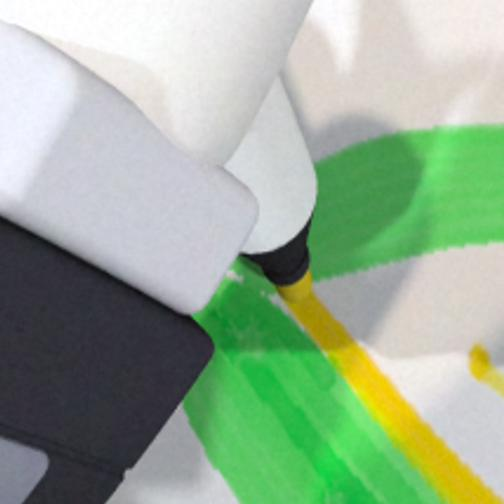

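Request:
{"op": "move", "data": {"target": [[0,0,0,0,0,0,-0.1,0,-0.32,0.614,-0.085,0,-0.325,0.61,-0.1,0,-0.32,0.612,-0.81,0.678,0.24,0.175,0.3,-0.96,-0.00443,0.00185,0.0014,0,0,0,-0.165,0,-0.345,0.6,-0.12,0,-0.34,0.6,-0.165,0,-0.345,0.6,-0.81,0.678,-0.05,0.1,0.75,-0.9],[0,0,0,0,0,0,-0.1,0,-0.32,0.614,-0.085,0,-0.325,0.61,-0.1,0,-0.32,0.612,-0.81,0.678,0.24,0.175,0.3,-0.96,-0.01308,0.01214,-0.03954,0,0,0,-0.165,0,-0.345,0.6,-0.12,0,-0.34,0.6,-0.165,0,-0.345,0.6,-0.81,0.678,-0.05,0.1,0.75,-0.9],[0,0,0,0,0,0,-0.1,0,-0.32,0.614,-0.085,0,-0.325,0.61,-0.1,0,-0.32,0.612,-0.81,0.678,0.24,0.175,0.3,-0.96,-0.01894,0.02669,-0.07726,0,0,0,-0.165,0,-0.345,0.6,-0.12,0,-0.34,0.6,-0.165,0,-0.345,0.6,-0.81,0.678,-0.05,0.1,0.75,-0.9],[0,0,0,0,0,0,-0.1,0,-0.32,0.614,-0.085,0,-0.325,0.61,-0.1,0,-0.32,0.612,-0.81,0.678,0.24,0.175,0.3,-0.96,-0.01938,0.03817,-0.0938,0,0,0,-0.165,0,-0.345,0.6,-0.12,0,-0.34,0.6,-0.165,0,-0.345,0.6,-0.81,0.678,-0.05,0.1,0.75,-0.9],[0,0,0,0,0,0,-0.1,0,-0.32,0.614,-0.085,0,-0.325,0.61,-0.1,0,-0.32,0.612,-0.81,0.678,0.24,0.175,0.3,-0.96,-0.01809,0.05117,-0.10686,0,0,0,-0.165,0,-0.345,0.6,-0.12,0,-0.34,0.6,-0.165,0,-0.345,0.6,-0.81,0.678,-0.05,0.1,0.75,-0.9],[0,0,0,0,0,0,-0.1,0,-0.32,0.614,-0.085,0,-0.325,0.61,-0.1,0,-0.32,0.612,-0.81,0.678,0.24,0.175,0.3,-0.96,-0.01366,0.04932,-0.10826,0,0,0,-0.165,0,-0.345,0.6,-0.12,0,-0.34,0.6,-0.165,0,-0.345,0.6,-0.81,0.678,-0.05,0.1,0.75,-0.9],[0,0,0,0,0,0,-0.1,0,-0.32,0.614,-0.085,0,-0.325,0.61,-0.1,0,-0.32,0.612,-0.81,0.678,0.24,0.175,0.3,-0.96,0.00061,0.00253,-0.0014,0,0,0,-0.165,0,-0.345,0.6,-0.12,0,-0.34,0.6,-0.165,0,-0.345,0.6,-0.81,0.678,-0.05,0.1,0.75,-0.9],[0,0,0,0,0,0,-0.1,0,-0.32,0.614,-0.085,0,-0.325,0.61,-0.1,0,-0.32,0.612,-0.81,0.678,0.24,0.175,0.3,-0.96,-0.00382,0.00437,0,0,0,0,-0.165,0,-0.345,0.6,-0.12,0,-0.34,0.6,-0.165,0,-0.345,0.6,-0.81,0.678,-0.05,0.1,0.75,-0.9],[0,0,0,0,0,0,-0.1,0,-0.32,0.614,-0.085,0,-0.325,0.61,-0.1,0,-0.32,0.612,-0.81,0.678,0.24,0.175,0.3,-0.96,-0.01172,0.0159,-0.0402,0,0,0,-0.165,0,-0.345,0.6,-0.12,0,-0.34,0.6,-0.165,0,-0.345,0.6,-0.81,0.678,-0.05,0.1,0.75,-0.9],[0,0,0,0,0,0,-0.1,0,-0.32,0.614,-0.085,0,-0.325,0.61,-0.1,0,-0.32,0.612,-0.81,0.678,0.24,0.175,0.3,-0.96,-0.01753,0.03062,-0.078,0,0,0,-0.165,0,-0.345,0.6,-0.12,0,-0.34,0.6,-0.165,0,-0.345,0.6,-0.81,0.678,-0.05,0.1,0.75,-0.9],[0,0,0,0,0,0,-0.1,0,-0.32,0.614,-0.085,0,-0.325,0.61,-0.1,0,-0.32,0.612,-0.81,0.678,0.24,0.175,0.3,-0.96,-0.01826,0.04131,-0.0944,0,0,0,-0.165,0,-0.345,0.6,-0.12,0,-0.34,0.6,-0.165,0,-0.345,0.6,-0.81,0.678,-0.05,0.1,0.75,-0.9],[0,0,0,0,0,0,-0.1,0,-0.32,0.614,-0.085,0,-0.325,0.61,-0.1,0,-0.32,0.612,-0.81,0.678,0.24,0.175,0.3,-0.96,-0.01383,0.03946,-0.0958,0,0,0,-0.165,0,-0.345,0.6,-0.12,0,-0.34,0.6,-0.165,0,-0.345,0.6,-0.81,0.678,-0.05,0.1,0.75,-0.9],[0,0,0,0,0,0,-0.1,0,-0.32,0.614,-0.085,0,-0.325,0.61,-0.1,0,-0.32,0.612,-0.81,0.678,0.24,0.175,0.3,-0.96,0.00122,0.00505,-0.0028,0,0,0,-0.165,0,-0.345,0.6,-0.12,0,-0.34,0.6,-0.165,0,-0.345,0.6,-0.81,0.678,-0.05,0.1,0.75,-0.9]], "speed": [0.05,0.06,0.06,0.06,0.06,0.1,0.2,0.05,0.06,0.06,0.06,0.1,0.2], "blend": [0,0.003,0.003,0.003,0,0.001,0.001,0,0.003,0.003,0,0.001,0], "cameras": []}}

Request:
{"op": "move", "data": {"target": [[0,0,0,0,0,0,-0.1,0,-0.32,0.614,-0.085,0,-0.325,0.61,-0.1,0,-0.32,0.612,-0.81,0.678,0.24,0.175,0.3,-0.96,-0.00443,0.00185,0.0014,0,0,0,-0.165,0,-0.345,0.6,-0.12,0,-0.34,0.6,-0.165,0,-0.345,0.6,-0.81,0.678,-0.05,0.1,0.75,-0.9],[0,0,0,0,0,0,-0.1,0,-0.32,0.614,-0.085,0,-0.325,0.61,-0.1,0,-0.32,0.612,-0.81,0.678,0.24,0.175,0.3,-0.96,-0.01158,0.01461,-0.03806,0,0,0,-0.165,0,-0.345,0.6,-0.12,0,-0.34,0.6,-0.165,0,-0.345,0.6,-0.81,0.678,-0.05,0.1,0.75,-0.9],[0,0,0,0,0,0,-0.1,0,-0.32,0.614,-0.085,0,-0.325,0.61,-0.1,0,-0.32,0.612,-0.81,0.678,0.24,0.175,0.3,-0.96,-0.01735,0.0295,-0.07594,0,0,0,-0.165,0,-0.345,0.6,-0.12,0,-0.34,0.6,-0.165,0,-0.345,0.6,-0.81,0.678,-0.05,0.1,0.75,-0.9],[0,0,0,0,0,0,-0.1,0,-0.32,0.614,-0.085,0,-0.325,0.61,-0.1,0,-0.32,0.612,-0.81,0.678,0.24,0.175,0.3,-0.96,-0.01836,0.0394,-0.0922,0,0,0,-0.165,0,-0.345,0.6,-0.12,0,-0.34,0.6,-0.165,0,-0.345,0.6,-0.81,0.678,-0.05,0.1,0.75,-0.9],[0,0,0,0,0,0,-0.1,0,-0.32,0.614,-0.085,0,-0.325,0.61,-0.1,0,-0.32,0.612,-0.81,0.678,0.24,0.175,0.3,-0.96,-0.01805,0.04965,-0.10474,0,0,0,-0.165,0,-0.345,0.6,-0.12,0,-0.34,0.6,-0.165,0,-0.345,0.6,-0.81,0.678,-0.05,0.1,0.75,-0.9],[0,0,0,0,0,0,-0.1,0,-0.32,0.614,-0.085,0,-0.325,0.61,-0.1,0,-0.32,0.612,-0.81,0.678,0.24,0.175,0.3,-0.96,-0.01362,0.0478,-0.10614,0,0,0,-0.165,0,-0.345,0.6,-0.12,0,-0.34,0.6,-0.165,0,-0.345,0.6,-0.81,0.678,-0.05,0.1,0.75,-0.9],[0,0,0,0,0,0,-0.1,0,-0.32,0.614,-0.085,0,-0.325,0.61,-0.1,0,-0.32,0.612,-0.81,0.678,0.24,0.175,0.3,-0.96,0.00061,0.00253,-0.0014,0,0,0,-0.165,0,-0.345,0.6,-0.12,0,-0.34,0.6,-0.165,0,-0.345,0.6,-0.81,0.678,-0.05,0.1,0.75,-0.9],[0,0,0,0,0,0,-0.1,0,-0.32,0.614,-0.085,0,-0.325,0.61,-0.1,0,-0.32,0.612,-0.81,0.678,0.24,0.175,0.3,-0.96,-0.00382,0.00437,0,0,0,0,-0.165,0,-0.345,0.6,-0.12,0,-0.34,0.6,-0.165,0,-0.345,0.6,-0.81,0.678,-0.05,0.1,0.75,-0.9],[0,0,0,0,0,0,-0.1,0,-0.32,0.614,-0.085,0,-0.325,0.61,-0.1,0,-0.32,0.612,-0.81,0.678,0.24,0.175,0.3,-0.96,-0.01023,0.01837,-0.03874,0,0,0,-0.165,0,-0.345,0.6,-0.12,0,-0.34,0.6,-0.165,0,-0.345,0.6,-0.81,0.678,-0.05,0.1,0.75,-0.9],[0,0,0,0,0,0,-0.1,0,-0.32,0.614,-0.085,0,-0.325,0.61,-0.1,0,-0.32,0.612,-0.81,0.678,0.24,0.175,0.3,-0.96,-0.01594,0.03343,-0.07666,0,0,0,-0.165,0,-0.345,0.6,-0.12,0,-0.34,0.6,-0.165,0,-0.345,0.6,-0.81,0.678,-0.05,0.1,0.75,-0.9],[0,0,0,0,0,0,-0.1,0,-0.32,0.614,-0.085,0,-0.325,0.61,-0.1,0,-0.32,0.612,-0.81,0.678,0.24,0.175,0.3,-0.96,-0.01724,0.04255,-0.0928,0,0,0,-0.165,0,-0.345,0.6,-0.12,0,-0.34,0.6,-0.165,0,-0.345,0.6,-0.81,0.678,-0.05,0.1,0.75,-0.9],[0,0,0,0,0,0,-0.1,0,-0.32,0.614,-0.085,0,-0.325,0.61,-0.1,0,-0.32,0.612,-0.81,0.678,0.24,0.175,0.3,-0.96,-0.01281,0.0407,-0.0942,0,0,0,-0.165,0,-0.345,0.6,-0.12,0,-0.34,0.6,-0.165,0,-0.345,0.6,-0.81,0.678,-0.05,0.1,0.75,-0.9],[0,0,0,0,0,0,-0.1,0,-0.32,0.614,-0.085,0,-0.325,0.61,-0.1,0,-0.32,0.612,-0.81,0.678,0.24,0.175,0.3,-0.96,0.00122,0.00506,-0.0028,0,0,0,-0.165,0,-0.345,0.6,-0.12,0,-0.34,0.6,-0.165,0,-0.345,0.6,-0.81,0.678,-0.05,0.1,0.75,-0.9]], "speed": [0.05,0.06,0.06,0.06,0.06,0.1,0.2,0.05,0.06,0.06,0.06,0.1,0.2], "blend": [0,0.003,0.003,0.003,0,0.001,0.001,0,0.003,0.003,0,0.001,0], "cameras": []}}

Request:
{"op": "move", "data": {"target": [[0,0,0,0,0,0,-0.1,0,-0.32,0.614,-0.085,0,-0.325,0.61,-0.1,0,-0.32,0.612,-0.81,0.678,0.24,0.175,0.3,-0.96,-0.00443,0.00185,0.0014,0,0,0,-0.165,0,-0.345,0.6,-0.12,0,-0.34,0.6,-0.165,0,-0.345,0.6,-0.81,0.678,-0.05,0.1,0.75,-0.9],[0,0,0,0,0,0,-0.1,0,-0.32,0.614,-0.085,0,-0.325,0.61,-0.1,0,-0.32,0.612,-0.81,0.678,0.24,0.175,0.3,-0.96,-0.0101,0.01707,-0.0366,0,0,0,-0.165,0,-0.345,0.6,-0.12,0,-0.34,0.6,-0.165,0,-0.345,0.6,-0.81,0.678,-0.05,0.1,0.75,-0.9],[0,0,0,0,0,0,-0.1,0,-0.32,0.614,-0.085,0,-0.325,0.61,-0.1,0,-0.32,0.612,-0.81,0.678,0.24,0.175,0.3,-0.96,-0.01576,0.0323,-0.0746,0,0,0,-0.165,0,-0.345,0.6,-0.12,0,-0.34,0.6,-0.165,0,-0.345,0.6,-0.81,0.678,-0.05,0.1,0.75,-0.9],[0,0,0,0,0,0,-0.1,0,-0.32,0.614,-0.085,0,-0.325,0.61,-0.1,0,-0.32,0.612,-0.81,0.678,0.24,0.175,0.3,-0.96,-0.01735,0.04063,-0.0906,0,0,0,-0.165,0,-0.345,0.6,-0.12,0,-0.34,0.6,-0.165,0,-0.345,0.6,-0.81,0.678,-0.05,0.1,0.75,-0.9],[0,0,0,0,0,0,-0.1,0,-0.32,0.614,-0.085,0,-0.325,0.61,-0.1,0,-0.32,0.612,-0.81,0.678,0.24,0.175,0.3,-0.96,-0.01801,0.04813,-0.1026,0,0,0,-0.165,0,-0.345,0.6,-0.12,0,-0.34,0.6,-0.165,0,-0.345,0.6,-0.81,0.678,-0.05,0.1,0.75,-0.9],[0,0,0,0,0,0,-0.1,0,-0.32,0.614,-0.085,0,-0.325,0.61,-0.1,0,-0.32,0.612,-0.81,0.678,0.24,0.175,0.3,-0.96,-0.01358,0.04628,-0.104,0,0,0,-0.165,0,-0.345,0.6,-0.12,0,-0.34,0.6,-0.165,0,-0.345,0.6,-0.81,0.678,-0.05,0.1,0.75,-0.9],[0,0,0,0,0,0,-0.1,0,-0.32,0.614,-0.085,0,-0.325,0.61,-0.1,0,-0.32,0.612,-0.81,0.678,0.24,0.175,0.3,-0.96,0.00061,0.00253,-0.0014,0,0,0,-0.165,0,-0.345,0.6,-0.12,0,-0.34,0.6,-0.165,0,-0.345,0.6,-0.81,0.678,-0.05,0.1,0.75,-0.9],[0,0,0,0,0,0,-0.1,0,-0.32,0.614,-0.085,0,-0.325,0.61,-0.1,0,-0.32,0.612,-0.81,0.678,0.24,0.175,0.3,-0.96,-0.00382,0.00437,0,0,0,0,-0.165,0,-0.345,0.6,-0.12,0,-0.34,0.6,-0.165,0,-0.345,0.6,-0.81,0.678,-0.05,0.1,0.75,-0.9],[0,0,0,0,0,0,-0.1,0,-0.32,0.614,-0.085,0,-0.325,0.61,-0.1,0,-0.32,0.612,-0.81,0.678,0.24,0.175,0.3,-0.96,-0.00874,0.02083,-0.03726,0,0,0,-0.165,0,-0.345,0.6,-0.12,0,-0.34,0.6,-0.165,0,-0.345,0.6,-0.81,0.678,-0.05,0.1,0.75,-0.9],[0,0,0,0,0,0,-0.1,0,-0.32,0.614,-0.085,0,-0.325,0.61,-0.1,0,-0.32,0.612,-0.81,0.678,0.24,0.175,0.3,-0.96,-0.01436,0.03622,-0.07534,0,0,0,-0.165,0,-0.345,0.6,-0.12,0,-0.34,0.6,-0.165,0,-0.345,0.6,-0.81,0.678,-0.05,0.1,0.75,-0.9],[0,0,0,0,0,0,-0.1,0,-0.32,0.614,-0.085,0,-0.325,0.61,-0.1,0,-0.32,0.612,-0.81,0.678,0.24,0.175,0.3,-0.96,-0.01623,0.04377,-0.0912,0,0,0,-0.165,0,-0.345,0.6,-0.12,0,-0.34,0.6,-0.165,0,-0.345,0.6,-0.81,0.678,-0.05,0.1,0.75,-0.9],[0,0,0,0,0,0,-0.1,0,-0.32,0.614,-0.085,0,-0.325,0.61,-0.1,0,-0.32,0.612,-0.81,0.678,0.24,0.175,0.3,-0.96,-0.0118,0.04192,-0.0926,0,0,0,-0.165,0,-0.345,0.6,-0.12,0,-0.34,0.6,-0.165,0,-0.345,0.6,-0.81,0.678,-0.05,0.1,0.75,-0.9],[0,0,0,0,0,0,-0.1,0,-0.32,0.614,-0.085,0,-0.325,0.61,-0.1,0,-0.32,0.612,-0.81,0.678,0.24,0.175,0.3,-0.96,0.00122,0.00506,-0.0028,0,0,0,-0.165,0,-0.345,0.6,-0.12,0,-0.34,0.6,-0.165,0,-0.345,0.6,-0.81,0.678,-0.05,0.1,0.75,-0.9]], "speed": [0.05,0.06,0.06,0.06,0.06,0.1,0.2,0.05,0.06,0.06,0.06,0.1,0.2], "blend": [0,0.003,0.003,0.003,0,0.001,0.001,0,0.003,0.003,0,0.001,0], "cameras": ["cam_right_wrist"]}}

Request:
{"op": "zoom_image", "data": {"camera": "cam_right_wrist", "region": [522, 140, 672, 290]}}

Scene clock: 2485.83 s.
left_arm: end_effector_position=(+0.4503, +0.2702, +0.3198) hand_goal=(-0.100, +0.000, -0.320, +0.614, -0.084, +0.000, -0.324, +0.610, -0.100, +0.000, -0.320, +0.612, -0.810, +0.678, +0.240, +0.176) hand_measured=(-0.098, +0.000, -0.314, +0.618, -0.084, +0.000, -0.324, +0.612, -0.100, +0.000, -0.316, +0.616, -0.810, +0.678, +0.236, +0.178) hand_current_ma=(+2, +0, +9, +3, +0, +0, +0, +2, +1, +0, +6, +4, +0, -1, -8, +2) hand_state=(goal, goal, goal, goal, goal, goal, goal, goal, goal, goal, goal, goal, goal, goal, goal, goal) hand_current_limit=0.30 hand_speed=-0.96 end_effector_quat_wxyz=(-0.024, +0.037, +0.831, -0.554) | right_arm: end_effector_position=(+0.5069, +0.5157, +0.0182) hand_goal=(-0.164, +0.000, -0.344, +0.600, -0.120, +0.000, -0.340, +0.600, -0.164, +0.000, -0.344, +0.600, -0.810, +0.678, -0.050, +0.100) hand_measured=(-0.098, +0.004, -0.328, +0.608, -0.082, +0.002, -0.324, +0.606, -0.094, +0.004, -0.318, +0.614, -0.806, +0.676, +0.076, +0.168) hand_current_ma=(+319, +12, +66, +28, +175, +7, +63, +24, +339, +14, +110, +58, +12, -5, +481, +414) hand_state=(blocked, goal, goal, goal, blocked, goal, goal, goal, blocked, goal, blocked, goal, goal, goal, blocked, blocked) hand_current_limit=0.75 hand_speed=-0.90 end_effector_quat_wxyz=(-0.519, +0.637, +0.483, +0.301)
Joint positions: left_arm=[4.085 -2.103 -0.917 -2.811 1.077 -0.226] | right_arm=[0.337 -0.727 1.426 0.243 0.353 -2.085]
Joint torques (N m): left_arm=[7.66 34.9 31.5 -1.59 0.93 1.73] | right_arm=[11.12 -55.58 -10.04 -1.07 1.32 1.36]
Wrist force (N): left_arm=[-0.4 -0.7 -0.4] | right_arm=[-0.7 -0.3 0.0]
Wrist torque (N m): left_arm=[0.02 -0.06 -0.28] | right_arm=[-0.10 0.37 0.21]
Wrist force, peak (N): left_arm=[-0.5 -0.8 -0.7] | right_arm=[1.4 -1.9 -0.3]
Hand target: left_arm +0.4503, +0.2702, +0.3198; -0.024, +0.037, +0.831, -0.554 | right_arm +0.5069, +0.5157, +0.0182; -0.519, +0.637, +0.483, +0.301
Off the commanded pose: left_arm 0.000 m, 0 deg | right_arm 0.000 m, 0 deg.
move: done
No camera images: "cameras" was empty.

Scene clock: 2491.03 s.
left_arm: end_effector_position=(+0.4503, +0.2702, +0.3198) hand_goal=(-0.100, +0.000, -0.320, +0.614, -0.084, +0.000, -0.324, +0.610, -0.100, +0.000, -0.320, +0.612, -0.810, +0.678, +0.240, +0.176) hand_measured=(-0.098, +0.000, -0.314, +0.618, -0.084, +0.000, -0.324, +0.612, -0.100, +0.000, -0.316, +0.616, -0.810, +0.678, +0.236, +0.178) hand_current_ma=(+2, +0, +9, +3, +0, +0, +0, +2, +1, +0, +6, +4, +0, -1, -8, +2) hand_state=(goal, goal, goal, goal, goal, goal, goal, goal, goal, goal, goal, goal, goal, goal, goal, goal) hand_current_limit=0.30 hand_speed=-0.96 end_effector_quat_wxyz=(-0.024, +0.037, +0.831, -0.554) | right_arm: end_effector_position=(+0.5102, +0.5144, +0.0182) hand_goal=(-0.164, +0.000, -0.344, +0.600, -0.120, +0.000, -0.340, +0.600, -0.164, +0.000, -0.344, +0.600, -0.810, +0.678, -0.050, +0.100) hand_measured=(-0.098, +0.004, -0.328, +0.608, -0.082, +0.002, -0.324, +0.606, -0.094, +0.004, -0.318, +0.614, -0.806, +0.676, +0.076, +0.168) hand_current_ma=(+318, +12, +66, +28, +174, +7, +63, +24, +339, +14, +110, +58, +12, -5, +481, +414) hand_state=(blocked, goal, goal, goal, blocked, goal, goal, goal, blocked, goal, blocked, goal, goal, goal, blocked, blocked) hand_current_limit=0.75 hand_speed=-0.90 end_effector_quat_wxyz=(-0.519, +0.637, +0.483, +0.301)
Joint positions: left_arm=[4.085 -2.103 -0.917 -2.811 1.077 -0.226] | right_arm=[0.332 -0.721 1.416 0.257 0.35 -2.096]
Joint torques (N m): left_arm=[7.13 35.25 31.81 -1.65 0.9 1.6] | right_arm=[9.87 -57.42 -8.97 -1.34 1.27 1.06]
Wrist force (N): left_arm=[-0.4 -0.9 -0.5] | right_arm=[-0.8 -0.4 -0.2]
Wrist torque (N m): left_arm=[0.00 -0.06 -0.29] | right_arm=[-0.10 0.38 0.21]
Wrist force, peak (N): left_arm=[-0.3 -0.9 -0.6] | right_arm=[1.3 -1.9 -0.2]
Hand target: left_arm +0.4503, +0.2702, +0.3198; -0.024, +0.037, +0.831, -0.554 | right_arm +0.5102, +0.5144, +0.0182; -0.519, +0.637, +0.483, +0.301
Off the commanded pose: left_arm 0.000 m, 0 deg | right_arm 0.000 m, 0 deg.
move: done
No camera images: "cameras" was empty.

Scene clock: 2496.13 s.
left_arm: end_effector_position=(+0.4503, +0.2702, +0.3198) hand_goal=(-0.100, +0.000, -0.320, +0.614, -0.084, +0.000, -0.324, +0.610, -0.100, +0.000, -0.320, +0.612, -0.810, +0.678, +0.240, +0.176) hand_measured=(-0.098, +0.000, -0.314, +0.618, -0.084, +0.000, -0.324, +0.612, -0.100, +0.000, -0.316, +0.616, -0.810, +0.678, +0.236, +0.178) hand_current_ma=(+2, +0, +9, +3, +0, +0, +0, +2, +1, +0, +6, +4, +0, -1, -8, +2) hand_state=(goal, goal, goal, goal, goal, goal, goal, goal, goal, goal, goal, goal, goal, goal, goal, goal) hand_current_limit=0.30 hand_speed=-0.96 end_effector_quat_wxyz=(-0.024, +0.037, +0.831, -0.554) | right_arm: end_effector_position=(+0.5135, +0.5130, +0.0182) hand_goal=(-0.164, +0.000, -0.344, +0.600, -0.120, +0.000, -0.340, +0.600, -0.164, +0.000, -0.344, +0.600, -0.810, +0.678, -0.050, +0.100) hand_measured=(-0.098, +0.004, -0.328, +0.608, -0.082, +0.002, -0.324, +0.606, -0.094, +0.004, -0.318, +0.614, -0.806, +0.676, +0.076, +0.168) hand_current_ma=(+318, +12, +66, +28, +174, +7, +63, +24, +339, +14, +110, +58, +12, -5, +481, +414) hand_state=(blocked, goal, goal, goal, blocked, goal, goal, goal, blocked, goal, blocked, goal, goal, goal, blocked, blocked) hand_current_limit=0.75 hand_speed=-0.90 end_effector_quat_wxyz=(-0.519, +0.637, +0.483, +0.301)
Joint positions: left_arm=[4.085 -2.103 -0.917 -2.811 1.077 -0.226] | right_arm=[0.328 -0.715 1.406 0.27 0.348 -2.106]
Joint torques (N m): left_arm=[6.86 34.24 30.55 -1.73 0.99 1.7] | right_arm=[9.22 -56.69 -9.49 -0.93 1.24 1.46]
Wrist force (N): left_arm=[-0.3 -0.6 -0.4] | right_arm=[-0.5 -0.3 -0.2]
Wrist torque (N m): left_arm=[0.03 -0.07 -0.28] | right_arm=[-0.09 0.33 0.22]
Wrist force, peak (N): left_arm=[-0.6 -0.7 -0.7] | right_arm=[1.3 -1.8 -0.3]
Hand target: left_arm +0.4503, +0.2702, +0.3198; -0.024, +0.037, +0.831, -0.554 | right_arm +0.5135, +0.5130, +0.0182; -0.519, +0.637, +0.483, +0.301
Off the commanded pose: left_arm 0.000 m, 0 deg | right_arm 0.000 m, 0 deg.
move: done
camera_calibration:
cam_right_wrist: T_world_to_cam=[[0.248013, -0.232174, -0.940524, 0.0480723], [-0.55372, -0.830608, 0.0590264, 0.658657], [-0.794911, 0.506148, -0.334561, 0.284832], [0, 0, 0, 1]] pos_world=[0.579205, 0.41408, 0.101629]
Images, in order (width x height): cam_right_wrist 672x504.

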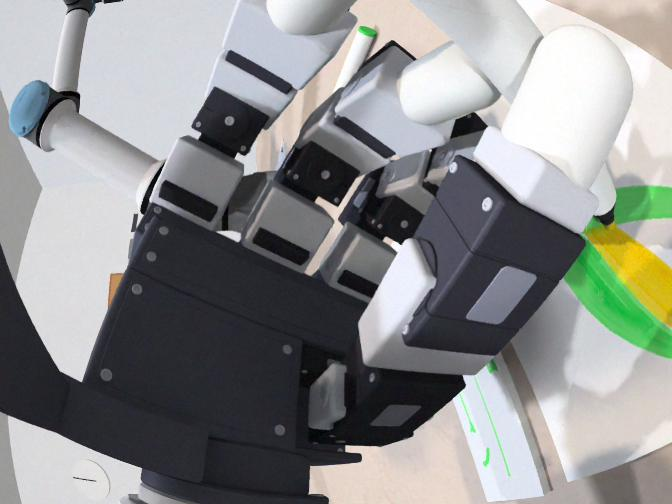

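Scaled by 3.360 from the camera's 672x504 image, which has a finer 960x720 frame.

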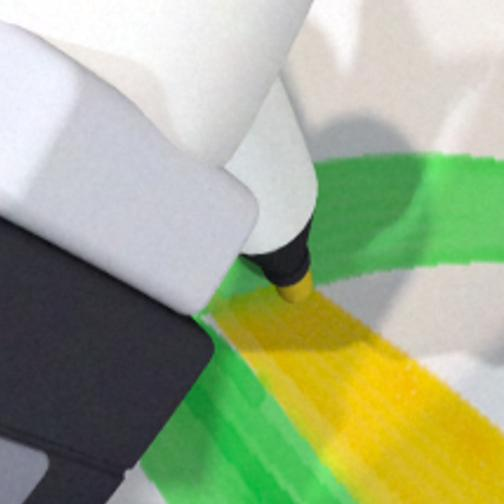

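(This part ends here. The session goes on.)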